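# Unfold a folding crate with four robot arms

## Task

Take the folding crate that is lying collapsed on the floor and erect it so that each of its four walls stands upright and each of its four corner latches is engaged.

## Robot and tools

Setup: four identical i2rt Big YAM arms (arm1, arm2, arm3, arm4), each with six revolute joints, a two-finger gripper and a wrist camera. Two room cameras, cam_high and cam_low, are fixed in the room. Every pose is given in one shared scene frame: origin on the floor, +z up, distances in metres. Arm feet (base_link): arm1 at (-0.344, +0.564, 0.400); arm2 at (-0.347, -0.575, 0.384); arm3 at (+0.320, +0.573, 0.372); arm4 at (+0.356, -0.566, 0.334). Each foot faces its own +x. Roughly, arm1 and arm3 stand at +y facing -y, and arm2 and arm4 stand at -y facing +y. Reach is about 1.0 m from the joint1 axis.

Joint ranges, in rad unless noted, with the tolerance for "done" after the ±:
- joint1_rad: -2.879..2.879 ±0.045. Turns the arm about its foot; positive is counter-clockwise seen from above; 0 points along the foot's +x.
- joint2_rad: 0..3.141 ±0.14. Shoulder; at 0 the upper arm points back, and positive lifts it up and then forward.
- joint3_rad: 0..3.019 ±0.09. Elbow; 0 is fully folded, and positive opens it.
- joint4_rad: -1.692..1.57 ±0.055. Hand pitch; positive tips the fingers up.
- joint5_rad: -1.57..1.57 ±0.03. Sideways swing of the hand; positive is to the arm's right.
- joint6_rad: -2.094..2.094 ±0.035. Hand roll; positive is clockwise viewed from behind.
- gripper_m: 0..0.093 ±0.003. Gap between the fingertips in metres. Each finger pad pushes about 50-64 N at most.

The hand point sits between the finger pads, about 1 cm behind the tips. The fingers extend along the hand's +z, and they open and close along its y.

move: a single action for any subset of the robots. Each robot you include gets its own object, keyed arm1..arm4; a robot you leave out keeps its old command. Inside a robot's object:
- "joints": a dict of absolute joint targets, keyed by the names above.
- "min_time_s" (0.1-8): the shortest duration for that robot's joint motions. It sits beside "joints".
- "target": one list of 7 numbers [x, y, z, qw, qx, qy, qz]. This is an absolute hand pose in the scene frame, in metres plus a wxyz quaternion. The hand runs in a straight line toward it, starting from its current hand_target. When "target" is used, "joints" may contain only gripper_m.
- "speed" (0.002-0.5 m/s, default 0.25): top speed along that path. It is valid only together with "target". Turning rate is capped at twice this value in rad/s.
- "cameras": a list naming cameras to return, or ["all"], or [].

All motions in one action start together. All hand paths in one action finish together, paced by the slowest. Each path takes 0.5-10 s, and an action never runs past 15 s. A move with no action returns the full state, the scene number, and every image. An unknown key makes the call invalid; a value out of range gets it refused. After a refusal, the later move, wait and finished_scene calls in that same reply are skipped.

wait: seconds (0-10) plus optional cameras. It sends no new command and returns the state.

zoom_image: camera plus region [x0, y0, x1, y1] in pixels, origin at the top-left. The region is at most 504×504, and it must come from that camera's latest image. All cameras are 672×504; the wrist cameras are fisheye.

read_manual: returns only the URDF licence texts.

finished_scene: scene = the current scene number. It is final. Call it only once the crate stands and latches on its own.

Reading results:
- The "move" line gives each commanded robot's outcome, such as "arm1 done; arm2 time_out".
- joint_status and hand_status explain how each motion ended. "off_target" means the joint came to rest short and may still be pushing.
- "time_out" means each joint of that arm now holds a target near where it stood, and may creep there by itself. on_its_own lists such uncommanded behaviour; there, "held at" is a target, not a reading.
- "joint command not followed" and "pose unreachable" mean a collision or reach check withheld the motion. Those joints then read "not_followed" and may keep trying until you send new targets.
- A robot under "as last shown" was not in the action; its status reads "not commanded".
- hand_target is where the held joint targets put the hand.
- Joint velocities are in rad/s (gripper in m/s). "within noise" means the arm is still.
- Joint torques are total drive output in N m, with the arm's own weight included. Numbers 3 and 4 wrap at ±28.
- Images can lag slightly behind the state.

Gripper behaviour: on a hard part at full force, gripper_m reads up to 0.005 m under the part's width, or on some grippers up to 0.002 over. Closed on nothing, it reads 0-0.003. To grip firmly, command about 0.005 m below the first-contact reading. To release, command well above the current reading.

Cautions:
- The hand lags its path, strays from it, and may overshoot speed, especially when the arm is stretched nearly straight. Expect errors of a centimetre or more.
- Paths do not slow down for obstacles or for other arms. Arms keep pushing after contact.
- Hard contact between two robots ends the scene. This includes one gripper closing on another robot's fingers. The self-collision check may act too late, and it ignores fingers, gripper housings and cameras.
- Prolonged pushing, heavy loads or holding an arm outstretched heats the motors. A MOTOR HOT line warns at 85 °C. At 100 °C the arm goes limp for 30-60 s or more, and its keys then read "limit_stop_at_motor_heat"; resend the targets after that.
- Avoid dropping the crate, letting go of it while it moves, slamming it, or hitting fixed objects hard.
- The scene keeps running while you think, and faster, smoother work is better.

Each tool is called after "Request:" as a command line: name --argument value for each argument, lists and objects as JSON in quotes; but a table of rows of numbers goes row by row, as --pt "numbers of a row", without its own name.

## Session

Request:
move

Scene clock: 0.00 s.
Joint torques (N m): no reading
Motor temperatures (°C): arm1=[27 28 28 28 23 23 25] | arm2=[24 25 23 25 28 27 25] | arm3=[26 24 27 24 26 24 27] | arm4=[25 26 26 31 26 25 27]
Heat: arm1: hottest joint2_rad 28 °C; arm2: hottest joint5_rad 28 °C; arm3: hottest joint3_rad 27 °C; arm4: hottest joint4_rad 31 °C.
Joint velocities: within noise
arm1.joint_positions: joint1_rad=-0.585 joint2_rad=+0.620 joint3_rad=+1.408 joint4_rad=-1.557 joint5_rad=+0.191 joint6_rad=-0.040 gripper_m=+0.09396
arm1.joint_status: not commanded
arm1.hand: x=-0.4494 y=+0.3976 z=+0.9080 quat_wxyz=(-0.135, -0.774, -0.490, +0.379) (m; scene frame)
arm1.hand_target: x=-0.4487 y=+0.3992 z=+0.9183 quat_wxyz=(-0.142, -0.770, -0.486, +0.388) (m; scene frame)
arm1.hand_status: not commanded
arm2.joint_positions: joint1_rad=+0.742 joint2_rad=+0.634 joint3_rad=+1.438 joint4_rad=-1.211 joint5_rad=-0.133 joint6_rad=-0.320 gripper_m=+0.09396
arm2.joint_status: not commanded
arm2.hand: x=-0.5071 y=-0.3840 z=+0.9710 quat_wxyz=(-0.284, +0.802, -0.229, -0.472) (m; scene frame)
arm2.hand_target: x=-0.5054 y=-0.3866 z=+0.9838 quat_wxyz=(-0.292, +0.795, -0.226, -0.481) (m; scene frame)
arm2.hand_status: not commanded
arm3.joint_positions: joint1_rad=+0.368 joint2_rad=+0.623 joint3_rad=+1.401 joint4_rad=-1.238 joint5_rad=-0.070 joint6_rad=+0.635 gripper_m=+0.09396
arm3.joint_status: not commanded
arm3.hand: x=+0.3681 y=+0.3300 z=+0.9365 quat_wxyz=(-0.499, -0.717, -0.455, +0.173) (m; scene frame)
arm3.hand_target: x=+0.3677 y=+0.3328 z=+0.9460 quat_wxyz=(-0.508, -0.712, -0.452, +0.176) (m; scene frame)
arm3.hand_status: not commanded
arm4.joint_positions: joint1_rad=+0.790 joint2_rad=+0.548 joint3_rad=+1.366 joint4_rad=-1.267 joint5_rad=+0.241 joint6_rad=-0.097 gripper_m=+0.09396
arm4.joint_status: not commanded
arm4.hand: x=+0.1989 y=-0.4149 z=+0.8936 quat_wxyz=(-0.270, +0.802, -0.260, -0.465) (m; scene frame)
arm4.hand_target: x=+0.2019 y=-0.4169 z=+0.9028 quat_wxyz=(-0.272, +0.796, -0.260, -0.474) (m; scene frame)
arm4.hand_status: not commanded
pictures: arm1_cam_wrist, arm2_cam_wrist, arm3_cam_wrist, arm4_cam_wrist, cam_high, cam_low

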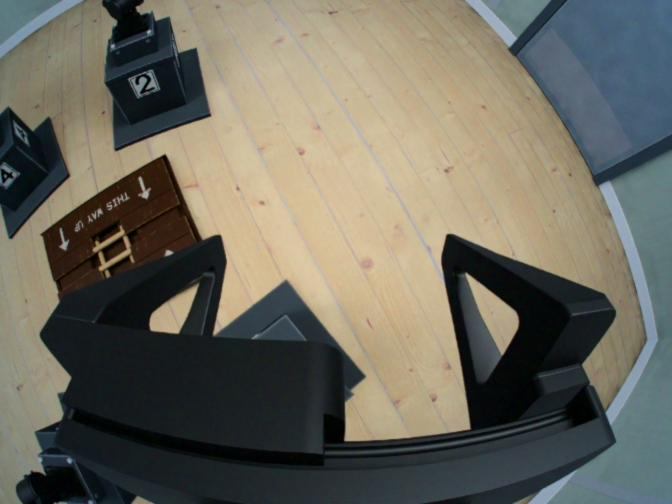

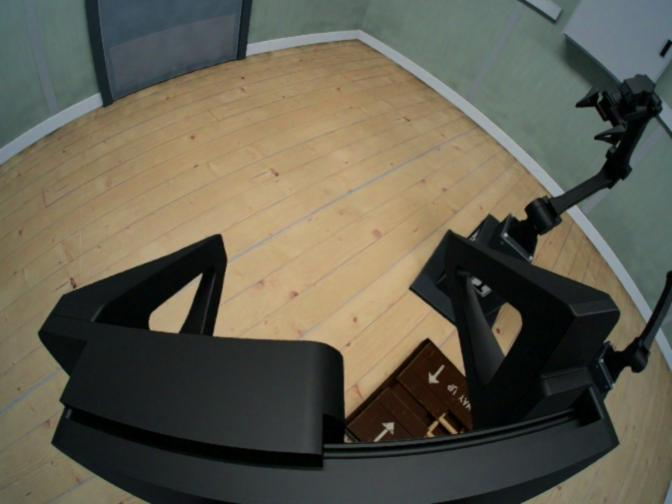

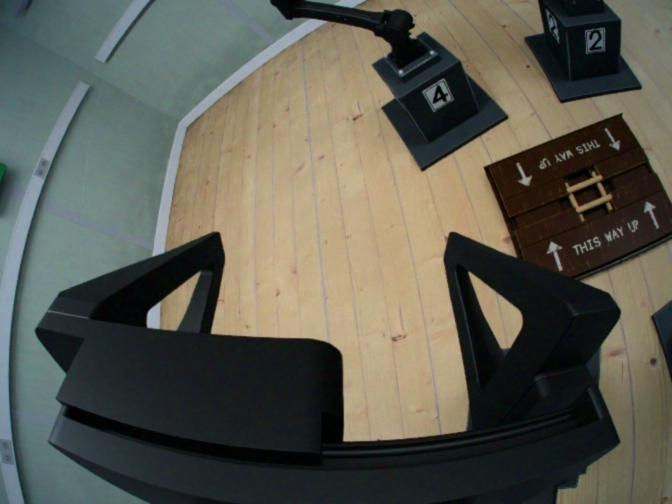

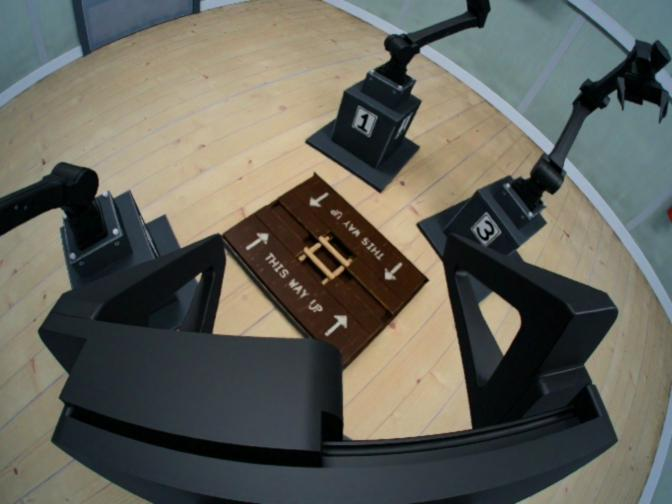

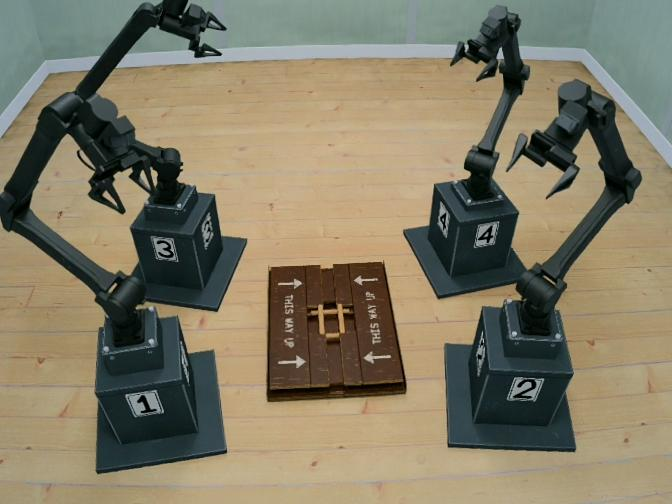

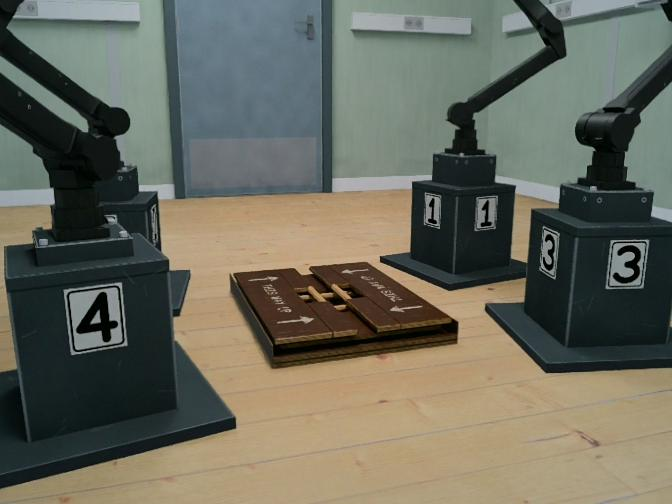

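Request:
zoom_image --camera "cam_high" --region '[250, 250, 420, 410]'

Request:
zoom_image --camera "cam_low" --region '[220, 250, 470, 380]'

Request:
zoom_image --camera "arm4_cam_wrist" --region '[210, 160, 440, 370]'

Request:
zoom_image --camera "arm3_cam_wrist" --region '[470, 100, 672, 290]'

Scaled by 2.965 from the camera's 672x504 image, which has a finer 960x720 frame.

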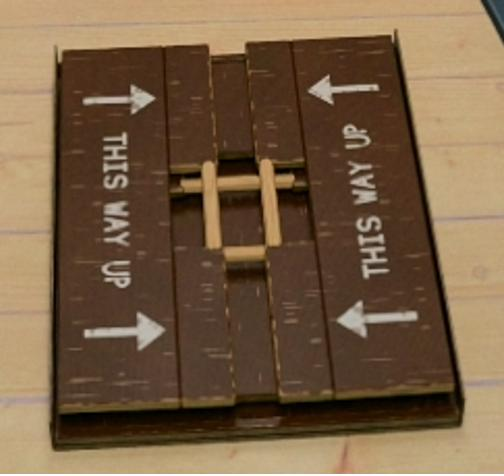

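Scaled by 2.016 from the camera's 672x504 image, which has a finer 960x720 frame.

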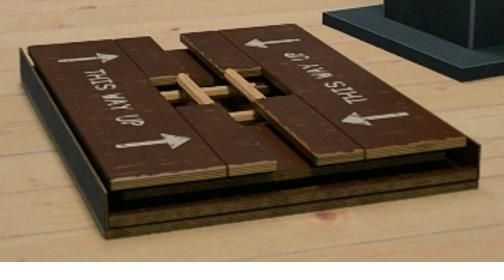

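Scaled by 2.191 from the camera's 672x504 image, which has a finer 960x720 frame.

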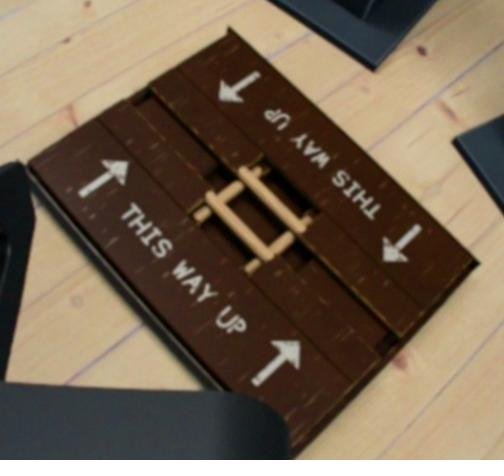

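Scaled by 2.495 from the camera's 672x504 image, which has a finer 960x720 frame.

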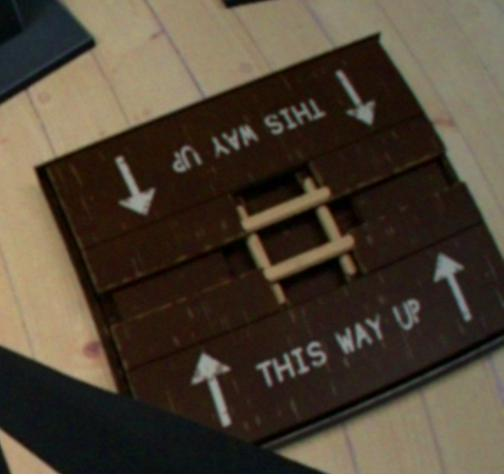

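Request:
move --arm1 '{"target": [0.0, 0.03, 0.26, 0, 0, 1, 0], "speed": 0.35}' --arm4 '{"target": [0.2, -0.28, 0.4, 0, 1, 0, 0], "speed": 0.35}' --cameras '["arm1_cam_wrist", "arm4_cam_wrist", "cam_high", "cam_low"]'

Scene clock: 49.17 s.
Joint torques (N m): arm1=[0.09 -23.47 9.37 0.06 0 -0.05] | arm2=[-0.09 1.26 7.8 1.83 -0.03 -0.01] | arm3=[-0.91 0.26 7.86 2.41 0.11 0.02] | arm4=[2.2 -7.18 8.53 0.35 -0.09 -0.11]
Motor temperatures (°C): arm1=[27 28 31 28 23 23 25] | arm2=[24 25 25 25 28 26 25] | arm3=[26 24 31 24 26 23 27] | arm4=[25 26 30 31 26 25 27]
Heat: arm1: hottest joint3_rad 31 °C; arm2: hottest joint5_rad 28 °C; arm3: hottest joint3_rad 31 °C; arm4: hottest joint4_rad 31 °C.
move: arm1 off_target; arm4 off_target
Joint velocities: within noise
arm1.joint_positions: joint1_rad=+0.384 joint2_rad=+2.349 joint3_rad=+1.631 joint4_rad=-0.885 joint5_rad=+0.002 joint6_rad=-0.980 gripper_m=+0.09397
arm1.joint_status: not commanded
arm1.hand: x=-0.0142 y=+0.0444 z=+0.2544 quat_wxyz=(+0.013, -0.011, -1.000, -0.010) (m; scene frame)
arm1.hand_target: x=-0.0019 y=+0.0341 z=+0.2573 quat_wxyz=(+0.006, +0.000, -1.000, -0.003) (m; scene frame)
arm1.hand_status: off_target (0.021 m and 2.2 deg from the pose sent, 0.870 m and 121.3 deg at the start)
arm2, arm3: as last shown
arm4.joint_positions: joint1_rad=+0.274 joint2_rad=+1.328 joint3_rad=+0.785 joint4_rad=-1.035 joint5_rad=-0.004 joint6_rad=-1.044 gripper_m=+0.09396
arm4.joint_status: not commanded
arm4.hand: x=+0.2067 y=-0.2811 z=+0.4037 quat_wxyz=(+0.004, +1.000, -0.023, +0.000) (m; scene frame)
arm4.hand_target: x=+0.2042 y=-0.2810 z=+0.3996 quat_wxyz=(+0.005, +1.000, -0.010, +0.001) (m; scene frame)
arm4.hand_status: off_target (0.008 m and 2.7 deg from the pose sent, 0.512 m and 73.4 deg at the start)
pictures: arm1_cam_wrist, arm4_cam_wrist, cam_high, cam_low

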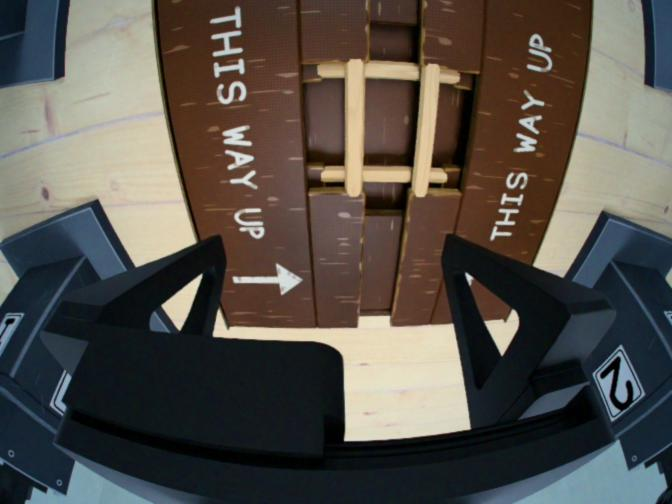

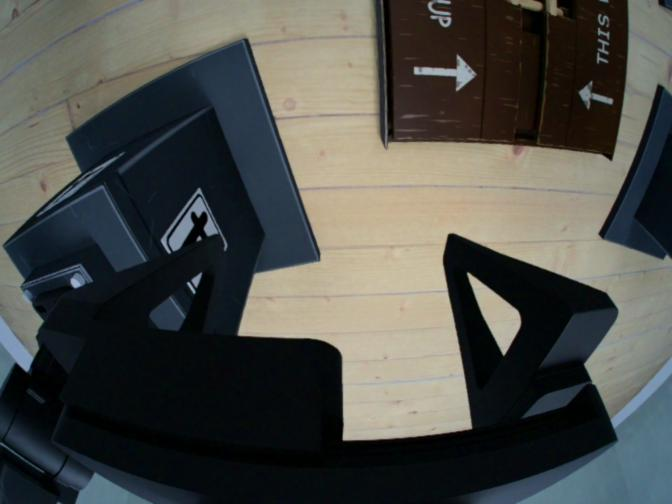

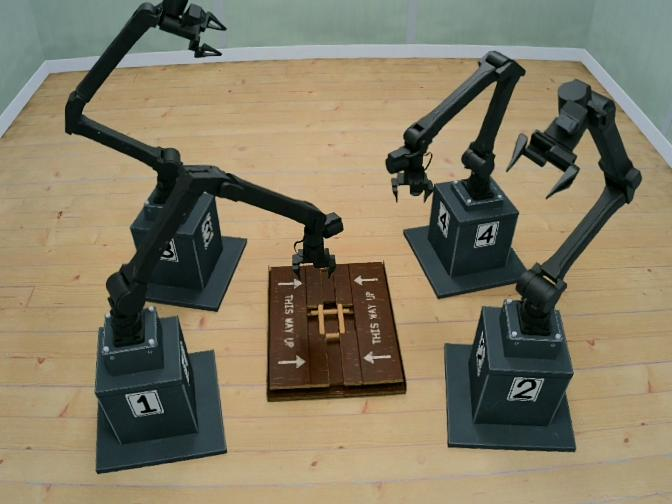

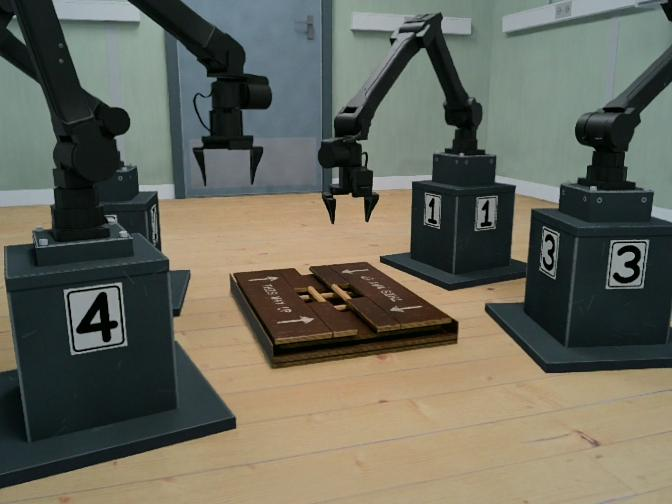

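Request:
zoom_image --camera "arm1_cam_wrist" --region '[150, 0, 600, 340]'

Request:
zoom_image --camera "arm1_cam_wrist" --region '[290, 40, 490, 210]'

Scaled by 1.120 from the camera's 672x504 image, which has a finer 960x720 frame.

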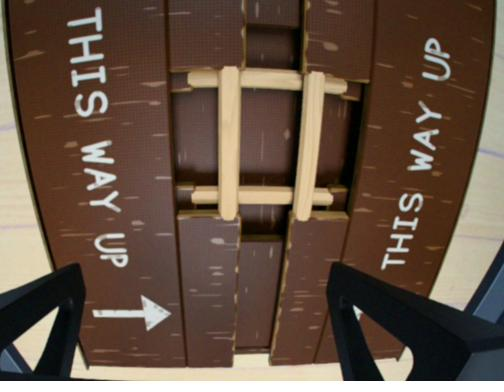

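Scaled by 2.520 from the camera's 672x504 image, which has a finer 960x720 frame.

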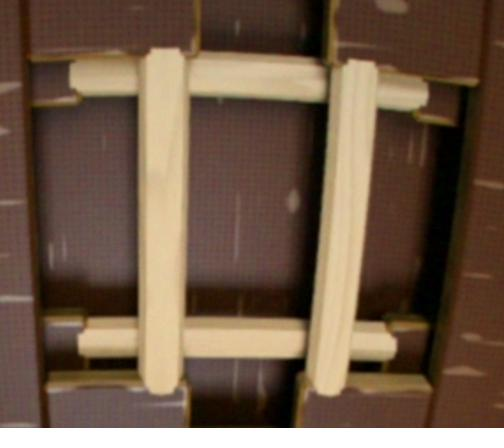

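Request:
move --arm1 '{"target": [0.024, 0.02, 0.125, 0, -0.012, 1, 0], "speed": 0.25, "joints": {"gripper_m": 0.055}}' --cameras '["arm1_cam_wrist", "cam_low"]'

Request:
zoom_image --camera "arm1_cam_wrist" --region '[180, 20, 500, 300]'

Request:
zoom_image --camera "cam_low" --region '[220, 180, 470, 380]'

Scene clock: 66.03 s.
Joint torques (N m): arm1=[0.5 -26.58 8.35 0.5 -0.01 -0.08] | arm2=[-0.03 1.26 7.8 1.83 -0.04 -0.01] | arm3=[-0.79 -0.21 7.75 2.35 0.13 -0.02] | arm4=[2.37 -7.18 8.53 0.35 -0.09 -0.11]
Motor temperatures (°C): arm1=[27 30 32 28 23 23 25] | arm2=[24 25 25 25 28 26 25] | arm3=[26 24 31 24 26 23 27] | arm4=[25 26 30 31 26 25 27]
Heat: arm1: hottest joint3_rad 32 °C; arm2: hottest joint5_rad 28 °C; arm3: hottest joint3_rad 31 °C; arm4: hottest joint4_rad 31 °C.
move: arm1 off_target
Joint velocities: within noise
arm1.joint_positions: joint1_rad=+0.405 joint2_rad=+2.656 joint3_rad=+1.821 joint4_rad=-0.775 joint5_rad=-0.006 joint6_rad=-0.983 gripper_m=+0.05506
arm1.joint_status: all done
arm1.hand: x=+0.0082 y=+0.0353 z=+0.1174 quat_wxyz=(+0.011, +0.001, -1.000, -0.015) (m; scene frame)
arm1.hand_target: x=+0.0230 y=+0.0224 z=+0.1245 quat_wxyz=(+0.001, +0.012, -1.000, -0.001) (m; scene frame)
arm1.hand_status: off_target (0.023 m and 2.5 deg from the pose sent, 0.137 m and 3.2 deg at the start)
arm2, arm3, arm4: as last shown
pictures: arm1_cam_wrist, cam_low

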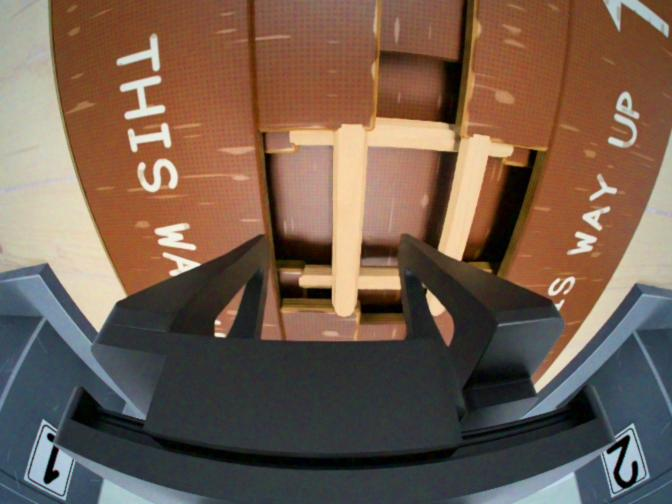

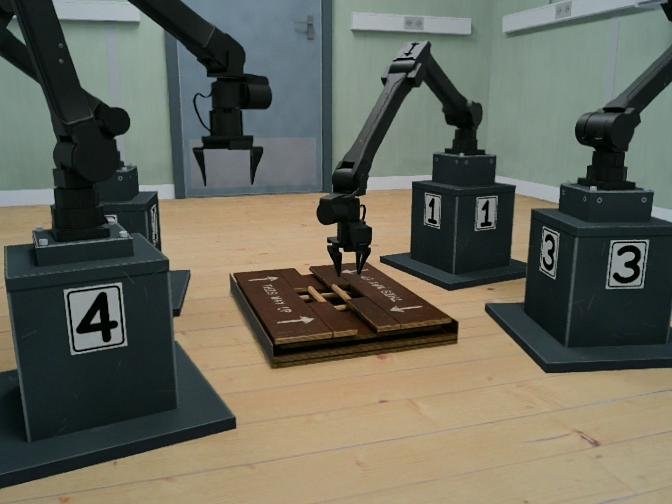

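Scaled by 1.575 from the camera's 672x504 image, which has a finer 960x720 frame.

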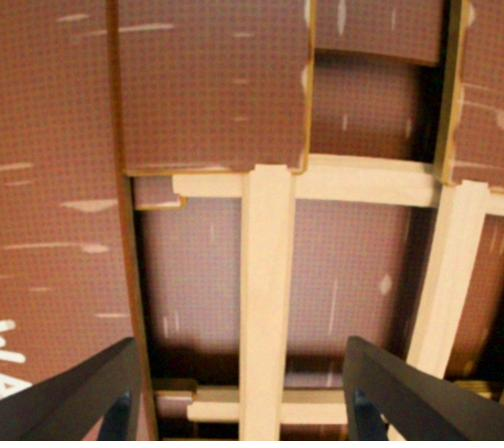

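Scaled by 2.016 from the camera's 672x504 image, which has a finer 960x720 frame.

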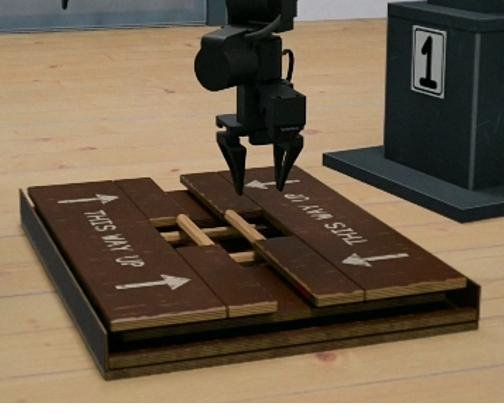

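Request:
move --arm1 '{"target": [0.025, 0.0175, 0.083, 0.011, -0.014, 1, -0.015], "speed": 0.2}' --cameras '["arm1_cam_wrist", "cam_low"]'

Request:
zoom_image --camera "arm1_cam_wrist" --region '[180, 20, 500, 320]'

Request:
zoom_image --camera "cam_low" --region '[270, 210, 420, 330]'

Scene clock: 76.37 s.
Joint torques (N m): arm1=[-0.03 -25.58 8.25 0.91 0.01 -0.07] | arm2=[-0.09 1.2 7.82 1.83 -0.04 -0.01] | arm3=[-0.38 -0.26 7.79 2.33 0.11 -0.01] | arm4=[2.32 -7.18 8.51 0.35 -0.09 -0.11]
Motor temperatures (°C): arm1=[27 31 32 28 23 23 25] | arm2=[24 25 25 25 28 26 25] | arm3=[26 24 32 24 26 23 27] | arm4=[25 26 30 31 26 25 27]
Heat: arm1: hottest joint3_rad 32 °C; arm2: hottest joint5_rad 28 °C; arm3: hottest joint3_rad 32 °C; arm4: hottest joint4_rad 31 °C.
move: arm1 off_target
Joint velocities: within noise
arm1.joint_positions: joint1_rad=+0.405 joint2_rad=+2.728 joint3_rad=+1.850 joint4_rad=-0.696 joint5_rad=-0.007 joint6_rad=-0.988 gripper_m=+0.05506
arm1.joint_status: not commanded
arm1.hand: x=+0.0103 y=+0.0320 z=+0.0797 quat_wxyz=(+0.001, +0.004, -1.000, -0.001) (m; scene frame)
arm1.hand_target: x=+0.0246 y=+0.0182 z=+0.0839 quat_wxyz=(-0.011, +0.014, -1.000, +0.015) (m; scene frame)
arm1.hand_status: off_target (0.021 m and 2.5 deg from the pose sent, 0.042 m and 4.5 deg at the start)
arm2, arm3, arm4: as last shown
pictures: arm1_cam_wrist, cam_low

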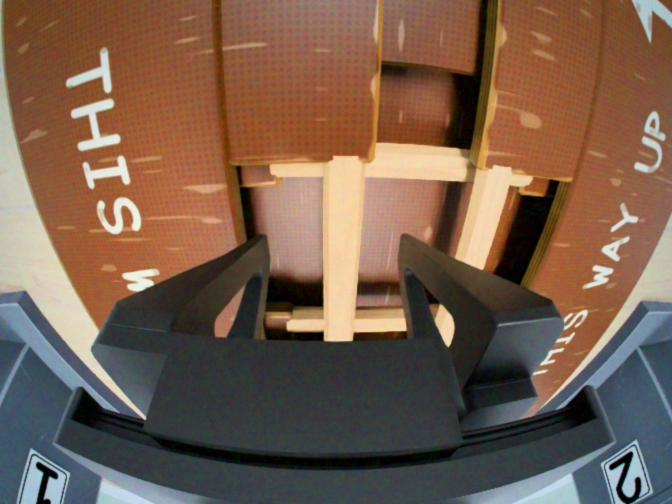

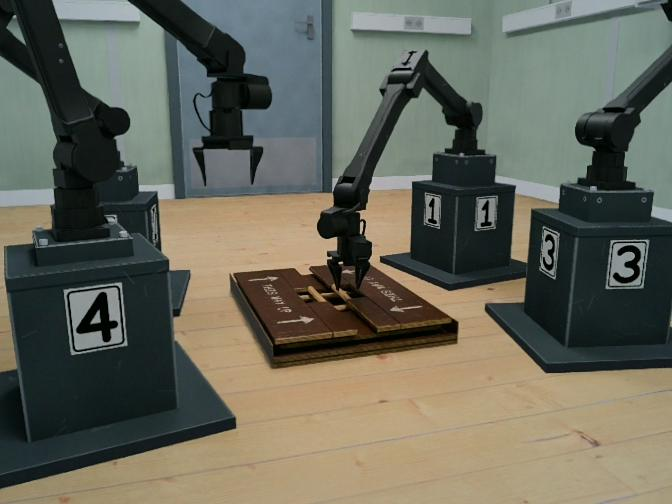

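Scaled by 1.575 from the camera's 672x504 image, which has a finer 960x720 frame.

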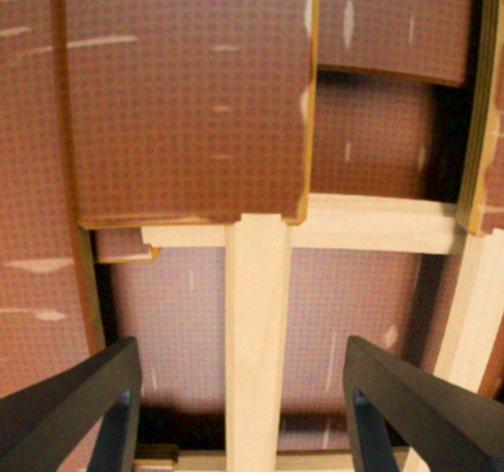

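Scaled by 3.360 from the camera's 672x504 image, which has a finer 960x720 frame.

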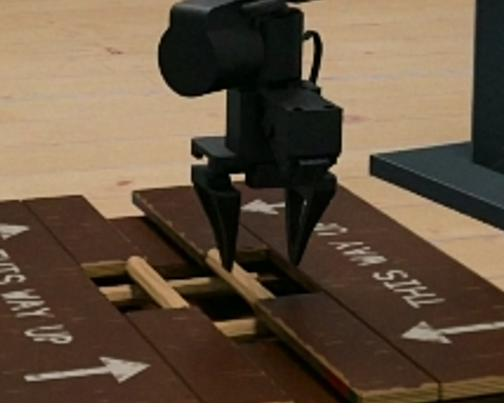

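Request:
move --arm1 '{"target": [0.022, 0.0145, 0.058, 0.011, -0.014, 1, -0.015], "speed": 0.2}' --cameras '["arm1_cam_wrist", "cam_low", "cam_high"]'

Request:
zoom_image --camera "arm1_cam_wrist" --region '[180, 80, 500, 360]'

Request:
zoom_image --camera "cam_low" --region '[270, 210, 420, 330]'

Scene clock: 85.90 s.
Joint torques (N m): arm1=[-0.44 -25.76 8.24 0.76 -0.04 -0.02] | arm2=[-0.09 1.26 7.82 1.83 -0.04 -0.01] | arm3=[-0.44 -0.5 8.01 2.35 0.11 0] | arm4=[2.37 -7.24 8.53 0.35 -0.09 -0.11]
Motor temperatures (°C): arm1=[27 31 32 28 23 23 25] | arm2=[24 25 26 25 28 26 25] | arm3=[26 24 32 24 26 23 27] | arm4=[25 26 30 31 26 25 27]
Heat: arm1: hottest joint3_rad 32 °C; arm2: hottest joint5_rad 28 °C; arm3: hottest joint3_rad 32 °C; arm4: hottest joint4_rad 31 °C.
move: arm1 off_target
Joint velocities: within noise
arm1.joint_positions: joint1_rad=+0.405 joint2_rad=+2.783 joint3_rad=+1.898 joint4_rad=-0.681 joint5_rad=-0.009 joint6_rad=-0.997 gripper_m=+0.05506
arm1.joint_status: not commanded
arm1.hand: x=+0.0126 y=+0.0287 z=+0.0571 quat_wxyz=(-0.002, +0.008, -1.000, +0.002) (m; scene frame)
arm1.hand_target: x=+0.0220 y=+0.0149 z=+0.0584 quat_wxyz=(-0.012, +0.015, -1.000, +0.015) (m; scene frame)
arm1.hand_status: off_target (0.017 m and 1.9 deg from the pose sent, 0.030 m and 2.5 deg at the start)
arm2, arm3, arm4: as last shown
pictures: arm1_cam_wrist, cam_high, cam_low

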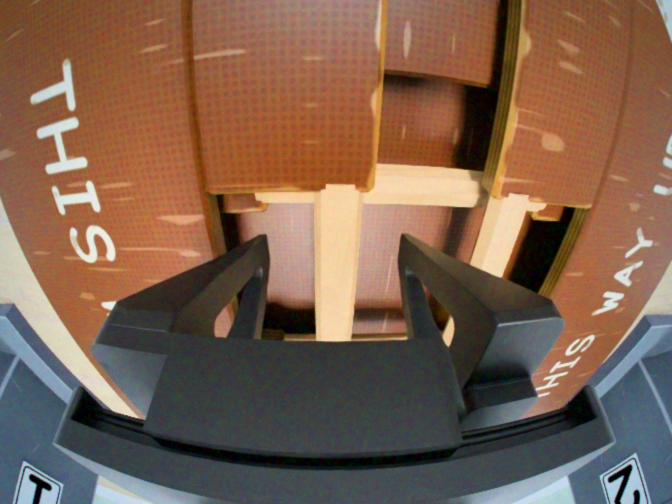

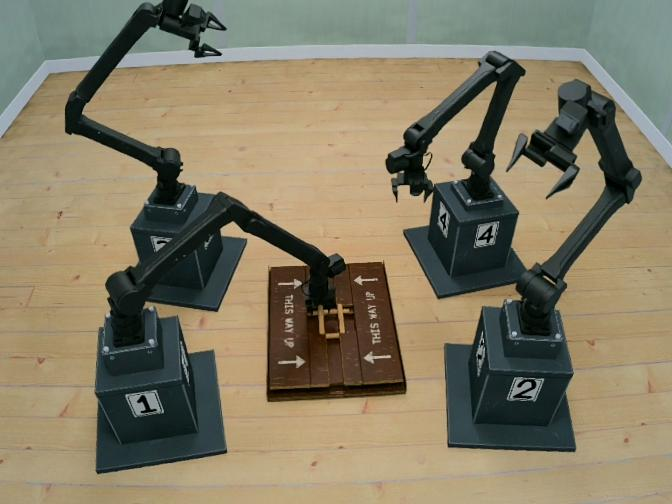

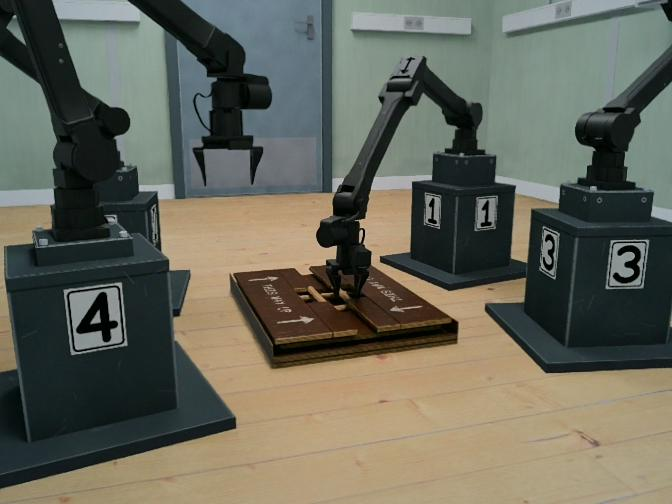

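Scaled by 1.575 from the camera's 672x504 image, which has a finer 960x720 frame.

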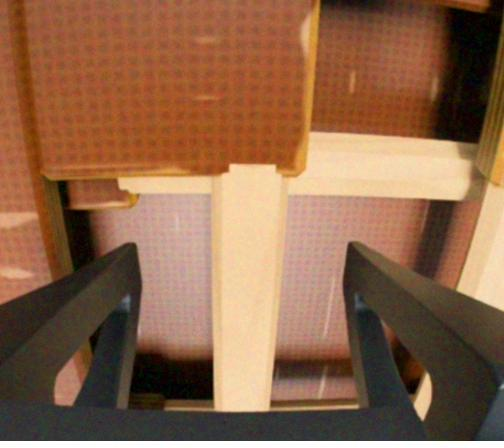

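Scaled by 3.360 from the camera's 672x504 image, which has a finer 960x720 frame.

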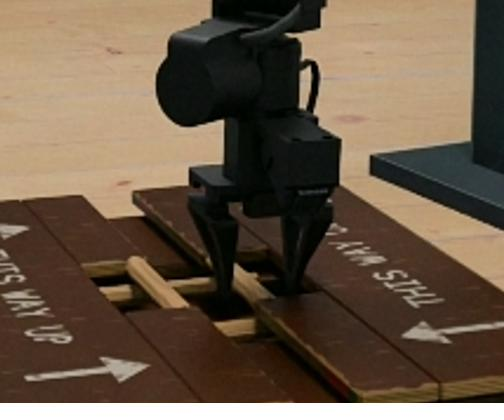

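Request:
move --arm1 '{"target": [0.020, 0.0145, 0.049, 0.012, -0.015, 1, -0.015], "speed": 0.2}' --cameras '["arm1_cam_wrist"]'

Request:
move --arm1 '{"joints": {"gripper_m": 0.012}}' --cameras '["arm1_cam_wrist", "cam_low"]'

Request:
zoom_image --camera "arm1_cam_wrist" --region '[180, 80, 500, 360]'

Request:
zoom_image --camera "cam_low" --region '[270, 210, 420, 330]'

Scene clock: 89.03 s.
Joint torques (N m): arm1=[-0.73 -25.7 8.28 1.05 -0.04 -0.04] | arm2=[-0.09 1.26 7.82 1.83 -0.04 -0.01] | arm3=[-0.79 0.26 7.84 2.45 0.15 0.03] | arm4=[2.37 -7.24 8.51 0.34 -0.09 -0.11]
Motor temperatures (°C): arm1=[27 31 32 28 23 23 25] | arm2=[24 25 26 25 28 26 25] | arm3=[26 24 32 24 26 23 27] | arm4=[25 26 30 31 26 25 27]
Heat: arm1: hottest joint3_rad 32 °C; arm2: hottest joint5_rad 28 °C; arm3: hottest joint3_rad 32 °C; arm4: hottest joint4_rad 31 °C.
move: arm1 off_target
Joint velocities: within noise
arm1.joint_positions: joint1_rad=+0.405 joint2_rad=+2.797 joint3_rad=+1.907 joint4_rad=-0.675 joint5_rad=-0.009 joint6_rad=-0.997 gripper_m=+0.05506
arm1.joint_status: not commanded
arm1.hand: x=+0.0126 y=+0.0287 z=+0.0507 quat_wxyz=(-0.002, +0.008, -1.000, +0.003) (m; scene frame)
arm1.hand_target: x=+0.0196 y=+0.0150 z=+0.0490 quat_wxyz=(-0.012, +0.014, -1.000, +0.016) (m; scene frame)
arm1.hand_status: off_target (0.016 m and 1.9 deg from the pose sent, 0.018 m and 2.0 deg at the start)
arm2, arm3, arm4: as last shown
pictures: arm1_cam_wrist

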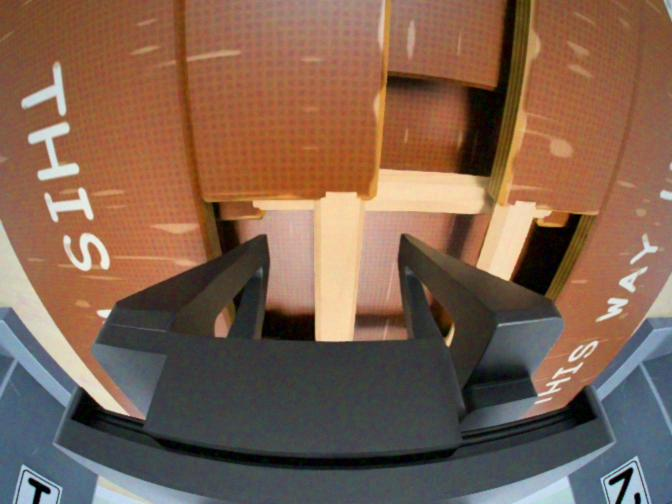

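Scene clock: 89.87 s.
Joint torques (N m): arm1=[-0.62 -25.35 7.94 0.77 0.03 0] | arm2=[-0.03 1.26 7.8 1.83 -0.04 -0.01] | arm3=[-0.5 0.44 7.95 2.26 0.11 0.01] | arm4=[2.37 -7.18 8.51 0.35 -0.09 -0.11]
Motor temperatures (°C): arm1=[27 31 32 28 23 23 25] | arm2=[24 25 26 25 28 26 25] | arm3=[26 24 32 24 26 23 27] | arm4=[25 26 30 31 26 25 27]
Heat: arm1: hottest joint3_rad 32 °C; arm2: hottest joint5_rad 28 °C; arm3: hottest joint3_rad 32 °C; arm4: hottest joint4_rad 31 °C.
move: arm1 off_target
Joint velocities: within noise
arm1.joint_positions: joint1_rad=+0.404 joint2_rad=+2.797 joint3_rad=+1.908 joint4_rad=-0.673 joint5_rad=-0.010 joint6_rad=-0.995 gripper_m=+0.01719
arm1.joint_status: gripper_m off_target (ended at +0.01722, target +0.01200)
arm1.hand: x=+0.0126 y=+0.0273 z=+0.0511 quat_wxyz=(-0.004, +0.007, -1.000, +0.004) (m; scene frame)
arm1.hand_target: x=+0.0187 y=+0.0146 z=+0.0494 quat_wxyz=(-0.012, +0.012, -1.000, +0.015) (m; scene frame)
arm1.hand_status: not commanded
arm2, arm3, arm4: as last shown
pictures: arm1_cam_wrist, cam_low

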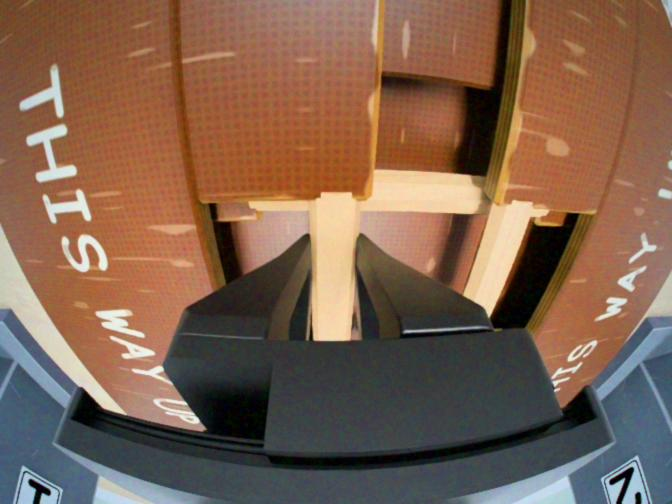

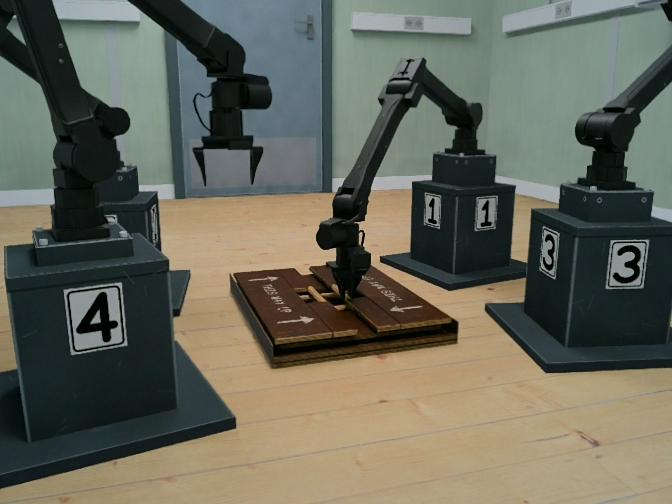

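Scaled by 1.575 from the camera's 672x504 image, which has a finer 960x720 frame.

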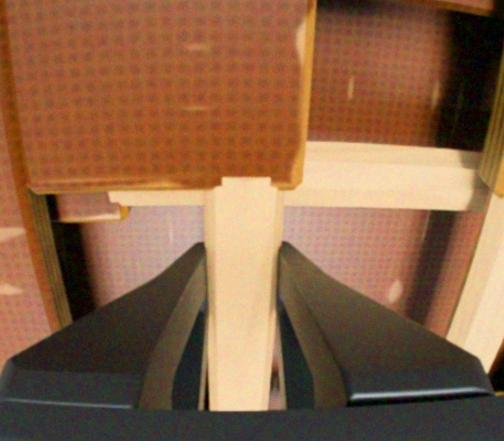

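Scaled by 3.360 from the camera's 672x504 image, which has a finer 960x720 frame.

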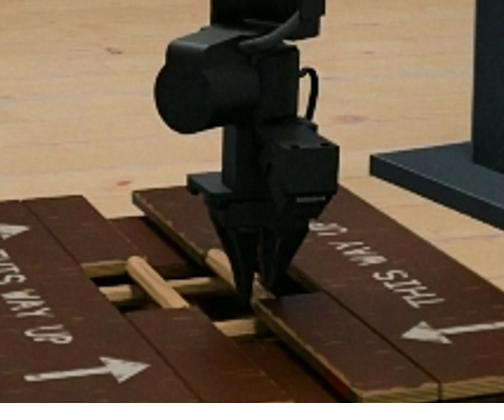

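Request:
move --arm1 '{"target": [0.019, 0.0247, 0.112, 0.012, -0.013, 1, -0.015], "speed": 0.15}' --cameras '["arm1_cam_wrist", "cam_low", "cam_high"]'

Request:
zoom_image --camera "cam_low" --region '[220, 180, 470, 380]'

Scene clock: 100.00 s.
Joint torques (N m): arm1=[0.56 -30.97 4.37 -0.58 -0.12 0] | arm2=[-0.03 1.32 7.82 1.83 -0.04 -0.01] | arm3=[-0.73 0.03 7.75 2.33 0.12 0.02] | arm4=[2.37 -7.18 8.51 0.35 -0.09 -0.11]
Motor temperatures (°C): arm1=[27 31 32 28 23 23 25] | arm2=[24 25 26 25 28 26 25] | arm3=[26 24 32 24 26 23 27] | arm4=[25 26 30 31 26 25 27]
Heat: arm1: hottest joint3_rad 32 °C; arm2: hottest joint5_rad 28 °C; arm3: hottest joint3_rad 32 °C; arm4: hottest joint4_rad 31 °C.
move: arm1 off_target
Joint velocities: within noise
arm1.joint_positions: joint1_rad=+0.405 joint2_rad=+2.715 joint3_rad=+1.825 joint4_rad=-0.650 joint5_rad=-0.007 joint6_rad=-0.995 gripper_m=+0.01718
arm1.joint_status: not commanded
arm1.hand: x=+0.0123 y=+0.0291 z=+0.0814 quat_wxyz=(-0.008, +0.008, -1.000, +0.014) (m; scene frame)
arm1.hand_target: x=+0.0209 y=+0.0237 z=+0.1100 quat_wxyz=(-0.014, +0.014, -1.000, +0.018) (m; scene frame)
arm1.hand_status: off_target (0.032 m and 0.8 deg from the pose sent, 0.061 m and 1.8 deg at the start)
arm2, arm3, arm4: as last shown
pictures: arm1_cam_wrist, cam_high, cam_low

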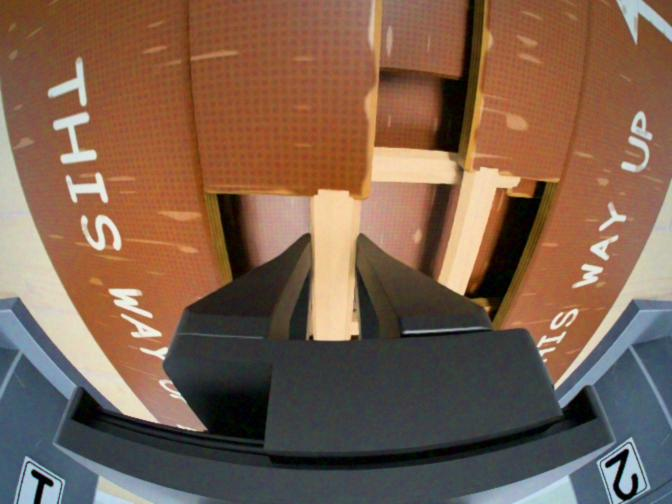

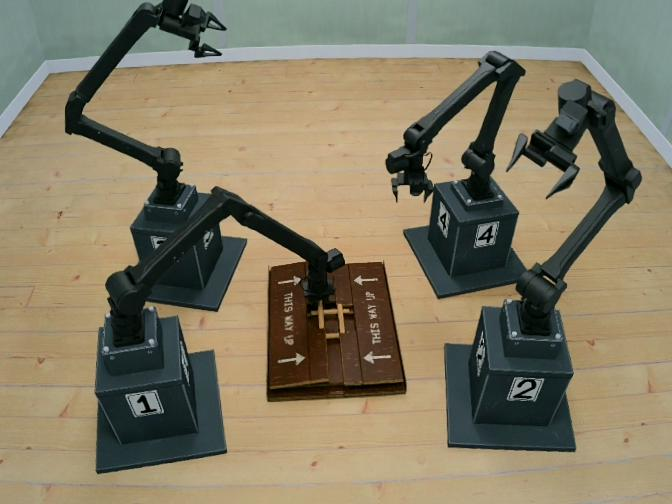

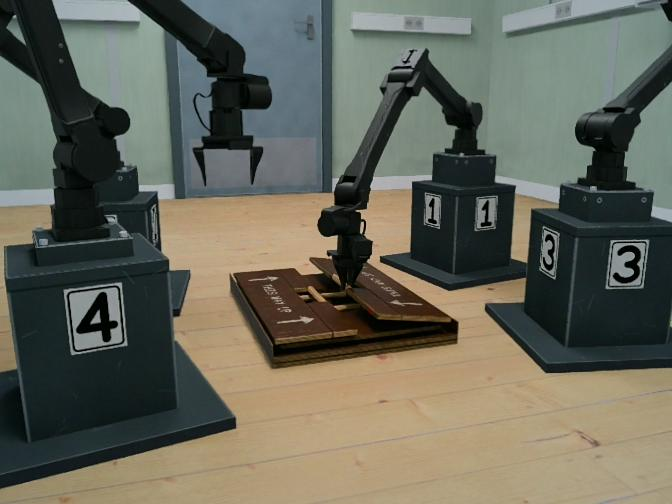

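Scaled by 2.016 from the camera's 672x504 image, which has a finer 960x720 frame.

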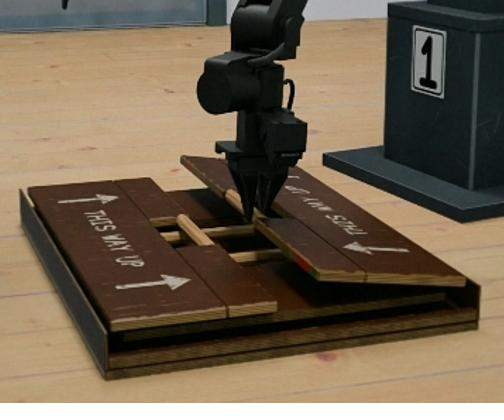

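Request:
move --arm1 '{"target": [0.019, 0.08, 0.195, 0.012, -0.013, 1, -0.015], "speed": 0.18}' --arm4 '{"target": [0.08, -0.16, 0.3, 0, 1, 0, 0], "speed": 0.25, "joints": {"gripper_m": 0.055}}' --cameras '["arm1_cam_wrist", "cam_low", "arm4_cam_wrist"]'

Scene clock: 104.83 s.
Joint torques (N m): arm1=[0.85 -28.81 3.89 -0.75 -0.21 0.14] | arm2=[-0.09 1.26 7.82 1.81 -0.04 -0.01] | arm3=[-0.38 -0.21 7.76 2.37 0.11 -0.02] | arm4=[2.37 -14.27 10.63 -0.03 -0.08 0.29]
Motor temperatures (°C): arm1=[27 32 32 28 23 23 25] | arm2=[24 25 26 25 27 26 25] | arm3=[26 24 32 24 26 23 27] | arm4=[25 26 30 31 26 25 27]
Heat: arm1: hottest joint2_rad 32 °C; arm2: hottest joint5_rad 27 °C; arm3: hottest joint3_rad 32 °C; arm4: hottest joint4_rad 31 °C.
move: arm1 off_target; arm4 off_target
Joint velocities: within noise
arm1.joint_positions: joint1_rad=+0.439 joint2_rad=+2.452 joint3_rad=+1.566 joint4_rad=-0.635 joint5_rad=-0.001 joint6_rad=-0.960 gripper_m=+0.01657
arm1.joint_status: not commanded
arm1.hand: x=+0.0115 y=+0.0668 z=+0.1765 quat_wxyz=(-0.012, +0.007, -1.000, +0.023) (m; scene frame)
arm1.hand_target: x=+0.0159 y=+0.0761 z=+0.1947 quat_wxyz=(-0.012, +0.009, -1.000, +0.016) (m; scene frame)
arm1.hand_status: off_target (0.024 m and 1.2 deg from the pose sent, 0.125 m and 0.8 deg at the start)
arm2.joint_positions: joint1_rad=+0.742 joint2_rad=+0.634 joint3_rad=+1.438 joint4_rad=-1.211 joint5_rad=-0.133 joint6_rad=-0.320 gripper_m=+0.09396
arm2.joint_status: not commanded
arm2.hand: x=-0.5071 y=-0.3840 z=+0.9710 quat_wxyz=(-0.284, +0.802, -0.229, -0.472) (m; scene frame)
arm2.hand_target: x=-0.5054 y=-0.3866 z=+0.9838 quat_wxyz=(-0.292, +0.795, -0.226, -0.481) (m; scene frame)
arm2.hand_status: not commanded
arm3.joint_positions: joint1_rad=+0.368 joint2_rad=+0.623 joint3_rad=+1.401 joint4_rad=-1.238 joint5_rad=-0.070 joint6_rad=+0.635 gripper_m=+0.09396
arm3.joint_status: not commanded
arm3.hand: x=+0.3681 y=+0.3300 z=+0.9365 quat_wxyz=(-0.499, -0.717, -0.455, +0.173) (m; scene frame)
arm3.hand_target: x=+0.3677 y=+0.3328 z=+0.9460 quat_wxyz=(-0.508, -0.712, -0.452, +0.176) (m; scene frame)
arm3.hand_status: not commanded
arm4.joint_positions: joint1_rad=+0.389 joint2_rad=+1.872 joint3_rad=+1.121 joint4_rad=-0.841 joint5_rad=+0.000 joint6_rad=-0.996 gripper_m=+0.05507
arm4.joint_status: all done
arm4.hand: x=+0.0907 y=-0.1746 z=+0.2978 quat_wxyz=(+0.009, +1.000, +0.011, +0.006) (m; scene frame)
arm4.hand_target: x=+0.0794 y=-0.1619 z=+0.2992 quat_wxyz=(-0.001, +1.000, +0.004, +0.001) (m; scene frame)
arm4.hand_status: off_target (0.018 m and 1.7 deg from the pose sent, 0.204 m and 2.7 deg at the start)
pictures: arm1_cam_wrist, arm4_cam_wrist, cam_low

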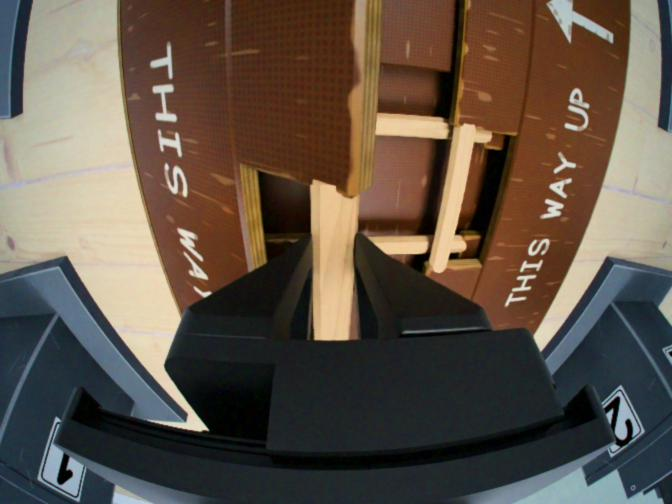

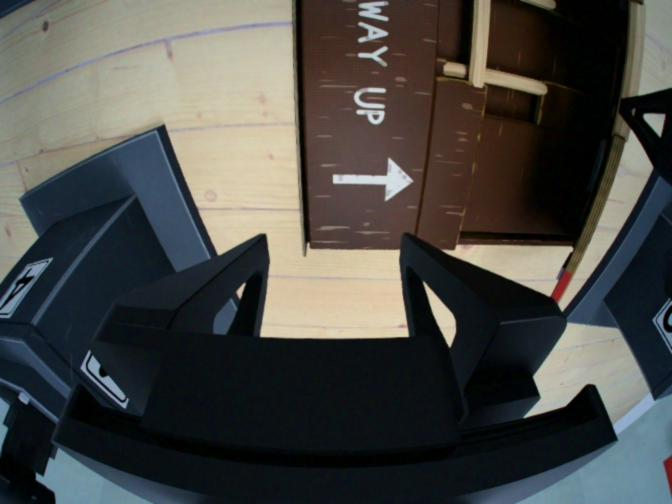

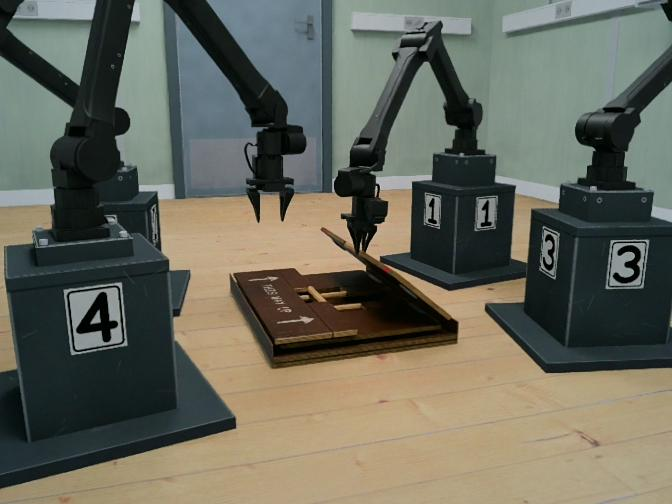

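Request:
zoom_image --camera "cam_low" --region '[300, 210, 480, 360]'

Request:
zoom_image --camera "arm4_cam_wrist" --region '[400, 0, 672, 330]'

Scaled by 2.800 from the camera's 672x504 image, which has a finer 960x720 frame.

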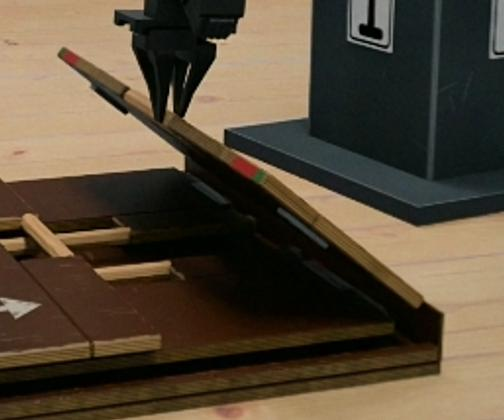

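Scaled by 1.527 from the camera's 672x504 image, which has a finer 960x720 frame.

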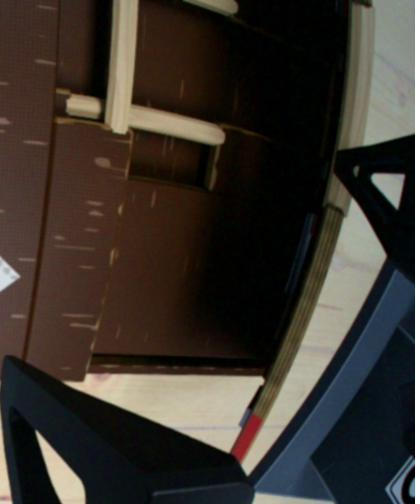

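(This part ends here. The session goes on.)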